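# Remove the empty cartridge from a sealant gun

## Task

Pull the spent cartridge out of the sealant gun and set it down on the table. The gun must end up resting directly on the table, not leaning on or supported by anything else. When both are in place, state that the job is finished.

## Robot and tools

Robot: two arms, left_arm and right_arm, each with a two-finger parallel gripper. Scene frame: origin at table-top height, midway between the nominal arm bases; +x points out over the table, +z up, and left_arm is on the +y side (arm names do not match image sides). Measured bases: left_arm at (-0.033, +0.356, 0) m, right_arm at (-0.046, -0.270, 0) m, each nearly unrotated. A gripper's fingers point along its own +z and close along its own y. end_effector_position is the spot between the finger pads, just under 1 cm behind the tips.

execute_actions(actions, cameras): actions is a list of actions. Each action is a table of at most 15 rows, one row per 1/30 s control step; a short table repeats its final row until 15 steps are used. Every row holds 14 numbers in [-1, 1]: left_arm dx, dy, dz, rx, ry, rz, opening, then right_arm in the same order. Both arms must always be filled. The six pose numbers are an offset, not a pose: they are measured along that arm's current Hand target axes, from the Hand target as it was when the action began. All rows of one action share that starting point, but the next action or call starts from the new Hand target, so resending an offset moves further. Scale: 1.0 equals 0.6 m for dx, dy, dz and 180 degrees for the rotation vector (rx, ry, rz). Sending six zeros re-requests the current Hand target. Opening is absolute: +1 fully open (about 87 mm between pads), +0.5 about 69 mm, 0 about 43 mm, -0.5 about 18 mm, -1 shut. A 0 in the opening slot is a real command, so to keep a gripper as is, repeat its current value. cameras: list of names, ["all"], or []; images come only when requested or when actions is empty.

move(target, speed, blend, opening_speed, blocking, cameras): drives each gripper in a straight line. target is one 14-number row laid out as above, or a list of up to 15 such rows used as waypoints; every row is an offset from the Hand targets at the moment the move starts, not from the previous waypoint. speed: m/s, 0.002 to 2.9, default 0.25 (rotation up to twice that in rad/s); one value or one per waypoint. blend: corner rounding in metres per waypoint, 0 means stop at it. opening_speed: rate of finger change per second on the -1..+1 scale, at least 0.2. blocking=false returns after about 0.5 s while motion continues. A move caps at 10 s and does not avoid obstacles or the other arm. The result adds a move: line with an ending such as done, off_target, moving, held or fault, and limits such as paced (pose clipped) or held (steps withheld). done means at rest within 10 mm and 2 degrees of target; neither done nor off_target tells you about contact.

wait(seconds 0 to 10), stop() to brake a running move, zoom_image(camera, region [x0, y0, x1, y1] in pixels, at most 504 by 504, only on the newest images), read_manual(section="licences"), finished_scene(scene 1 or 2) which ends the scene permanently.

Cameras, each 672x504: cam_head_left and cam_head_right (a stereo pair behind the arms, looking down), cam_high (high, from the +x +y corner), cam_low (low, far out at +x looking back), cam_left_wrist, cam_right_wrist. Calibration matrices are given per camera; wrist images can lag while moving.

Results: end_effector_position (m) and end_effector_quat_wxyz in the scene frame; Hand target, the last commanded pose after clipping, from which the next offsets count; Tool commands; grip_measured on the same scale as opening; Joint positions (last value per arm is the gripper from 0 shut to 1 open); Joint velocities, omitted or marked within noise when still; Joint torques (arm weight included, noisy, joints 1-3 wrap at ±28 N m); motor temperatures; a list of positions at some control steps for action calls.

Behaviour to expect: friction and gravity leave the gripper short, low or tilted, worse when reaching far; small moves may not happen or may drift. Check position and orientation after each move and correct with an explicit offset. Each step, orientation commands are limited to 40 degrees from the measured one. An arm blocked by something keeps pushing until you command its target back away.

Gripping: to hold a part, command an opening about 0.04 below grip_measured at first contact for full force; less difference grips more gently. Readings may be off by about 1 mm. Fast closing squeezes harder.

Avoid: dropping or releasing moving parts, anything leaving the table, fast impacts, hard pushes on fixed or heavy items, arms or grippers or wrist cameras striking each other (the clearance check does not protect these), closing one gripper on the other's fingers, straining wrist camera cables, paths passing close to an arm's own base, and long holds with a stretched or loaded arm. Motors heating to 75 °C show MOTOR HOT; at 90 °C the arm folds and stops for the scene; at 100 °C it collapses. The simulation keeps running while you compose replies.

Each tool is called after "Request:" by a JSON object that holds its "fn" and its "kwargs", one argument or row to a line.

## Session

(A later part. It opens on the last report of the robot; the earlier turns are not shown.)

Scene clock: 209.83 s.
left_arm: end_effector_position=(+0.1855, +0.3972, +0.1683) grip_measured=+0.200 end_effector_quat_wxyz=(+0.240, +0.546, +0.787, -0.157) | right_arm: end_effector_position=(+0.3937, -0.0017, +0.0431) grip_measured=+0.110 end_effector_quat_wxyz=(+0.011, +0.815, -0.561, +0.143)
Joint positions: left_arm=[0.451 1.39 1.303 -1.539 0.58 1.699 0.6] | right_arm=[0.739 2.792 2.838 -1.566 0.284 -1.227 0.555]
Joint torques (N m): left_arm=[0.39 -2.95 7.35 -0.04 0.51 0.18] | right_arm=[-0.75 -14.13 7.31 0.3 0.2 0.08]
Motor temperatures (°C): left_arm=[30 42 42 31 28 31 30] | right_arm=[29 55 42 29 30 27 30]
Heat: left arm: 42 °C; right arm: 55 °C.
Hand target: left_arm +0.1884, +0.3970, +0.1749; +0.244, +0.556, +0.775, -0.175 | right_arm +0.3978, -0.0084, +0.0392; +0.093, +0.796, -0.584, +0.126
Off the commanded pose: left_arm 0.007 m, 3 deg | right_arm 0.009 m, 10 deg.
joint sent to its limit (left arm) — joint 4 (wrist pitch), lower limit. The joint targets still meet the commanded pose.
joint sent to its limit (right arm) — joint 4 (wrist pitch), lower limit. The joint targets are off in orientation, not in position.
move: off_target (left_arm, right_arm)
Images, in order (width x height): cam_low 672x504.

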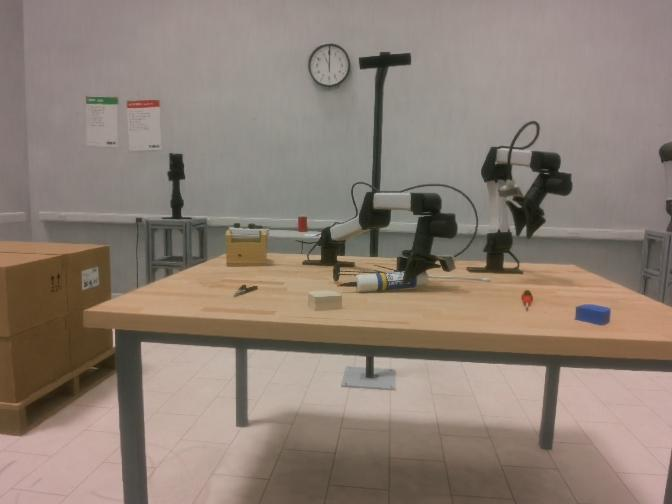

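Request:
{"fn": "move", "kwargs": {
  "target": [
    [0,0,0,0,0,0,0.2,0,0,0.022,0,0,0,-0.2],
    [0,0,0,0,0,0,0.2,0,0,0.022,0,0,0,0.8],
    [0,0,0,0,0,0,0.2,0,0,-0.2,0,0,0,0.8]
  ],
  "speed": [0.06,0.06,0.2],
  "opening_speed": 0.5,
  "cameras": ["cam_low","cam_head_left","cam_right_wrist","cam_high"]
}}

Request:
{"fn": "zoom_image", "kwargs": {
  "camera": "cam_low",
  "region": [300, 220, 480, 310]
}}

Scene clock: 217.67 s.
left_arm: end_effector_position=(+0.1855, +0.3972, +0.1683) grip_measured=+0.200 end_effector_quat_wxyz=(+0.240, +0.546, +0.787, -0.157) | right_arm: end_effector_position=(+0.3844, +0.0267, +0.1354) grip_measured=+0.800 end_effector_quat_wxyz=(-0.078, +0.824, -0.532, +0.180)
Joint positions: left_arm=[0.451 1.39 1.303 -1.539 0.58 1.699 0.6] | right_arm=[0.803 2.62 2.855 -1.567 0.318 -1.252 0.9]
Joint torques (N m): left_arm=[0.38 -2.95 7.35 -0.05 0.51 0.19] | right_arm=[0.34 -17.99 6.42 0.84 0.21 -0.07]
Motor temperatures (°C): left_arm=[30 42 42 31 28 31 30] | right_arm=[29 57 42 29 30 27 30]
Heat: left arm: 42 °C; right arm: 57 °C.
Hand target: left_arm +0.1884, +0.3970, +0.1749; +0.244, +0.556, +0.775, -0.175 | right_arm +0.3869, +0.0269, +0.1535; +0.093, +0.796, -0.584, +0.126
Off the commanded pose: left_arm 0.007 m, 3 deg | right_arm 0.018 m, 22 deg.
elbow stopped short (right arm): the move would have taken joint 3 (elbow) straighter than the controller allows.
joint sent to its limit (left arm) — joint 4 (wrist pitch), lower limit. The joint targets still meet the commanded pose.
move: off_target (left_arm, right_arm); target 2's new opening was sent with right_arm's hand 0.012 m and 9 deg from that target
camera_calibration:
cam_right_wrist: T_world_to_cam=[[0.856649, 0.419172, 0.300745, -0.381592], [-0.0451462, -0.519806, 0.853091, -0.0654758], [0.51392, -0.744377, -0.426367, 0.024649], [0, 0, 0, 1]] pos_world=[0.311267, 0.144266, 0.181128]
Images, in order (width x height): cam_head_left 672x504, cam_high 672x504, cam_low 672x504, cam_right_wrist 672x504.

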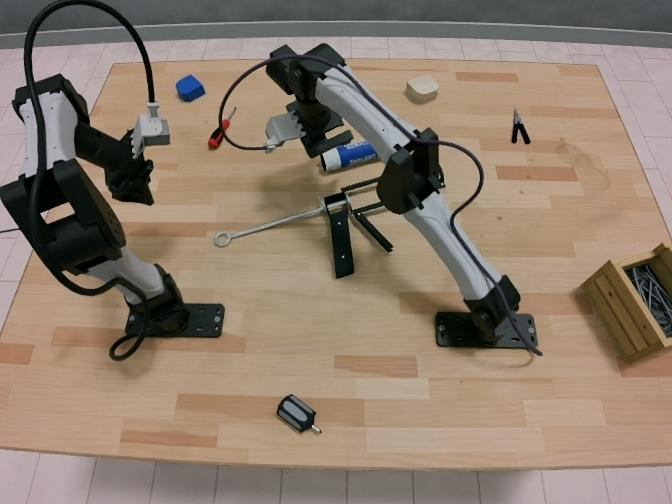

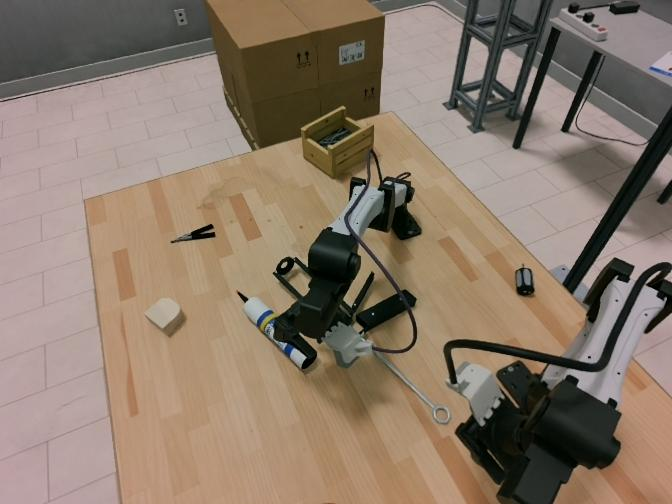

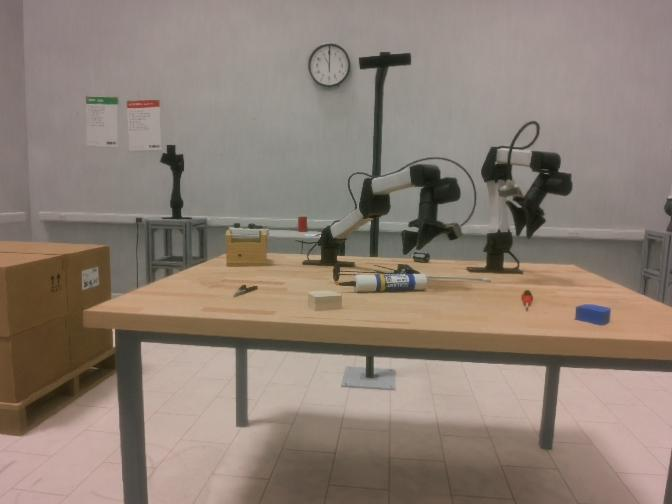

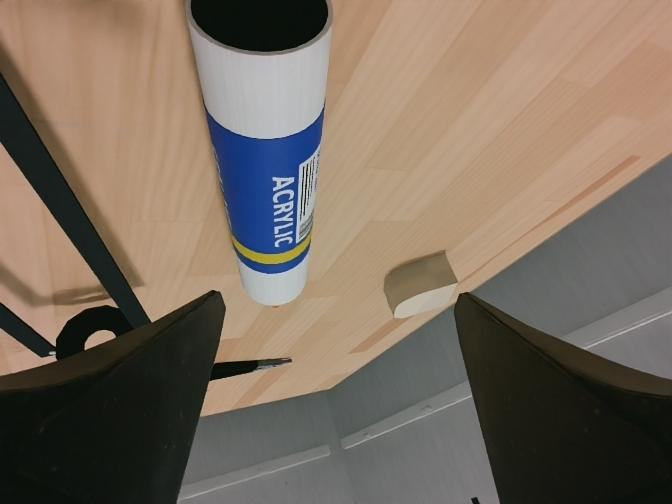

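Scaled by 2.800.

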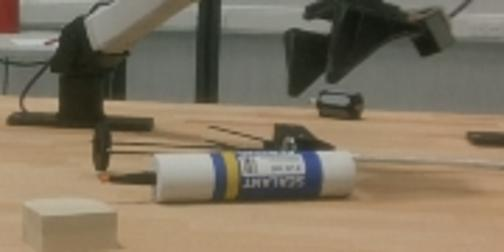

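Request:
{"fn": "finished_scene", "kwargs": {
  "scene": 1
}}

The scene is finished: the task was done.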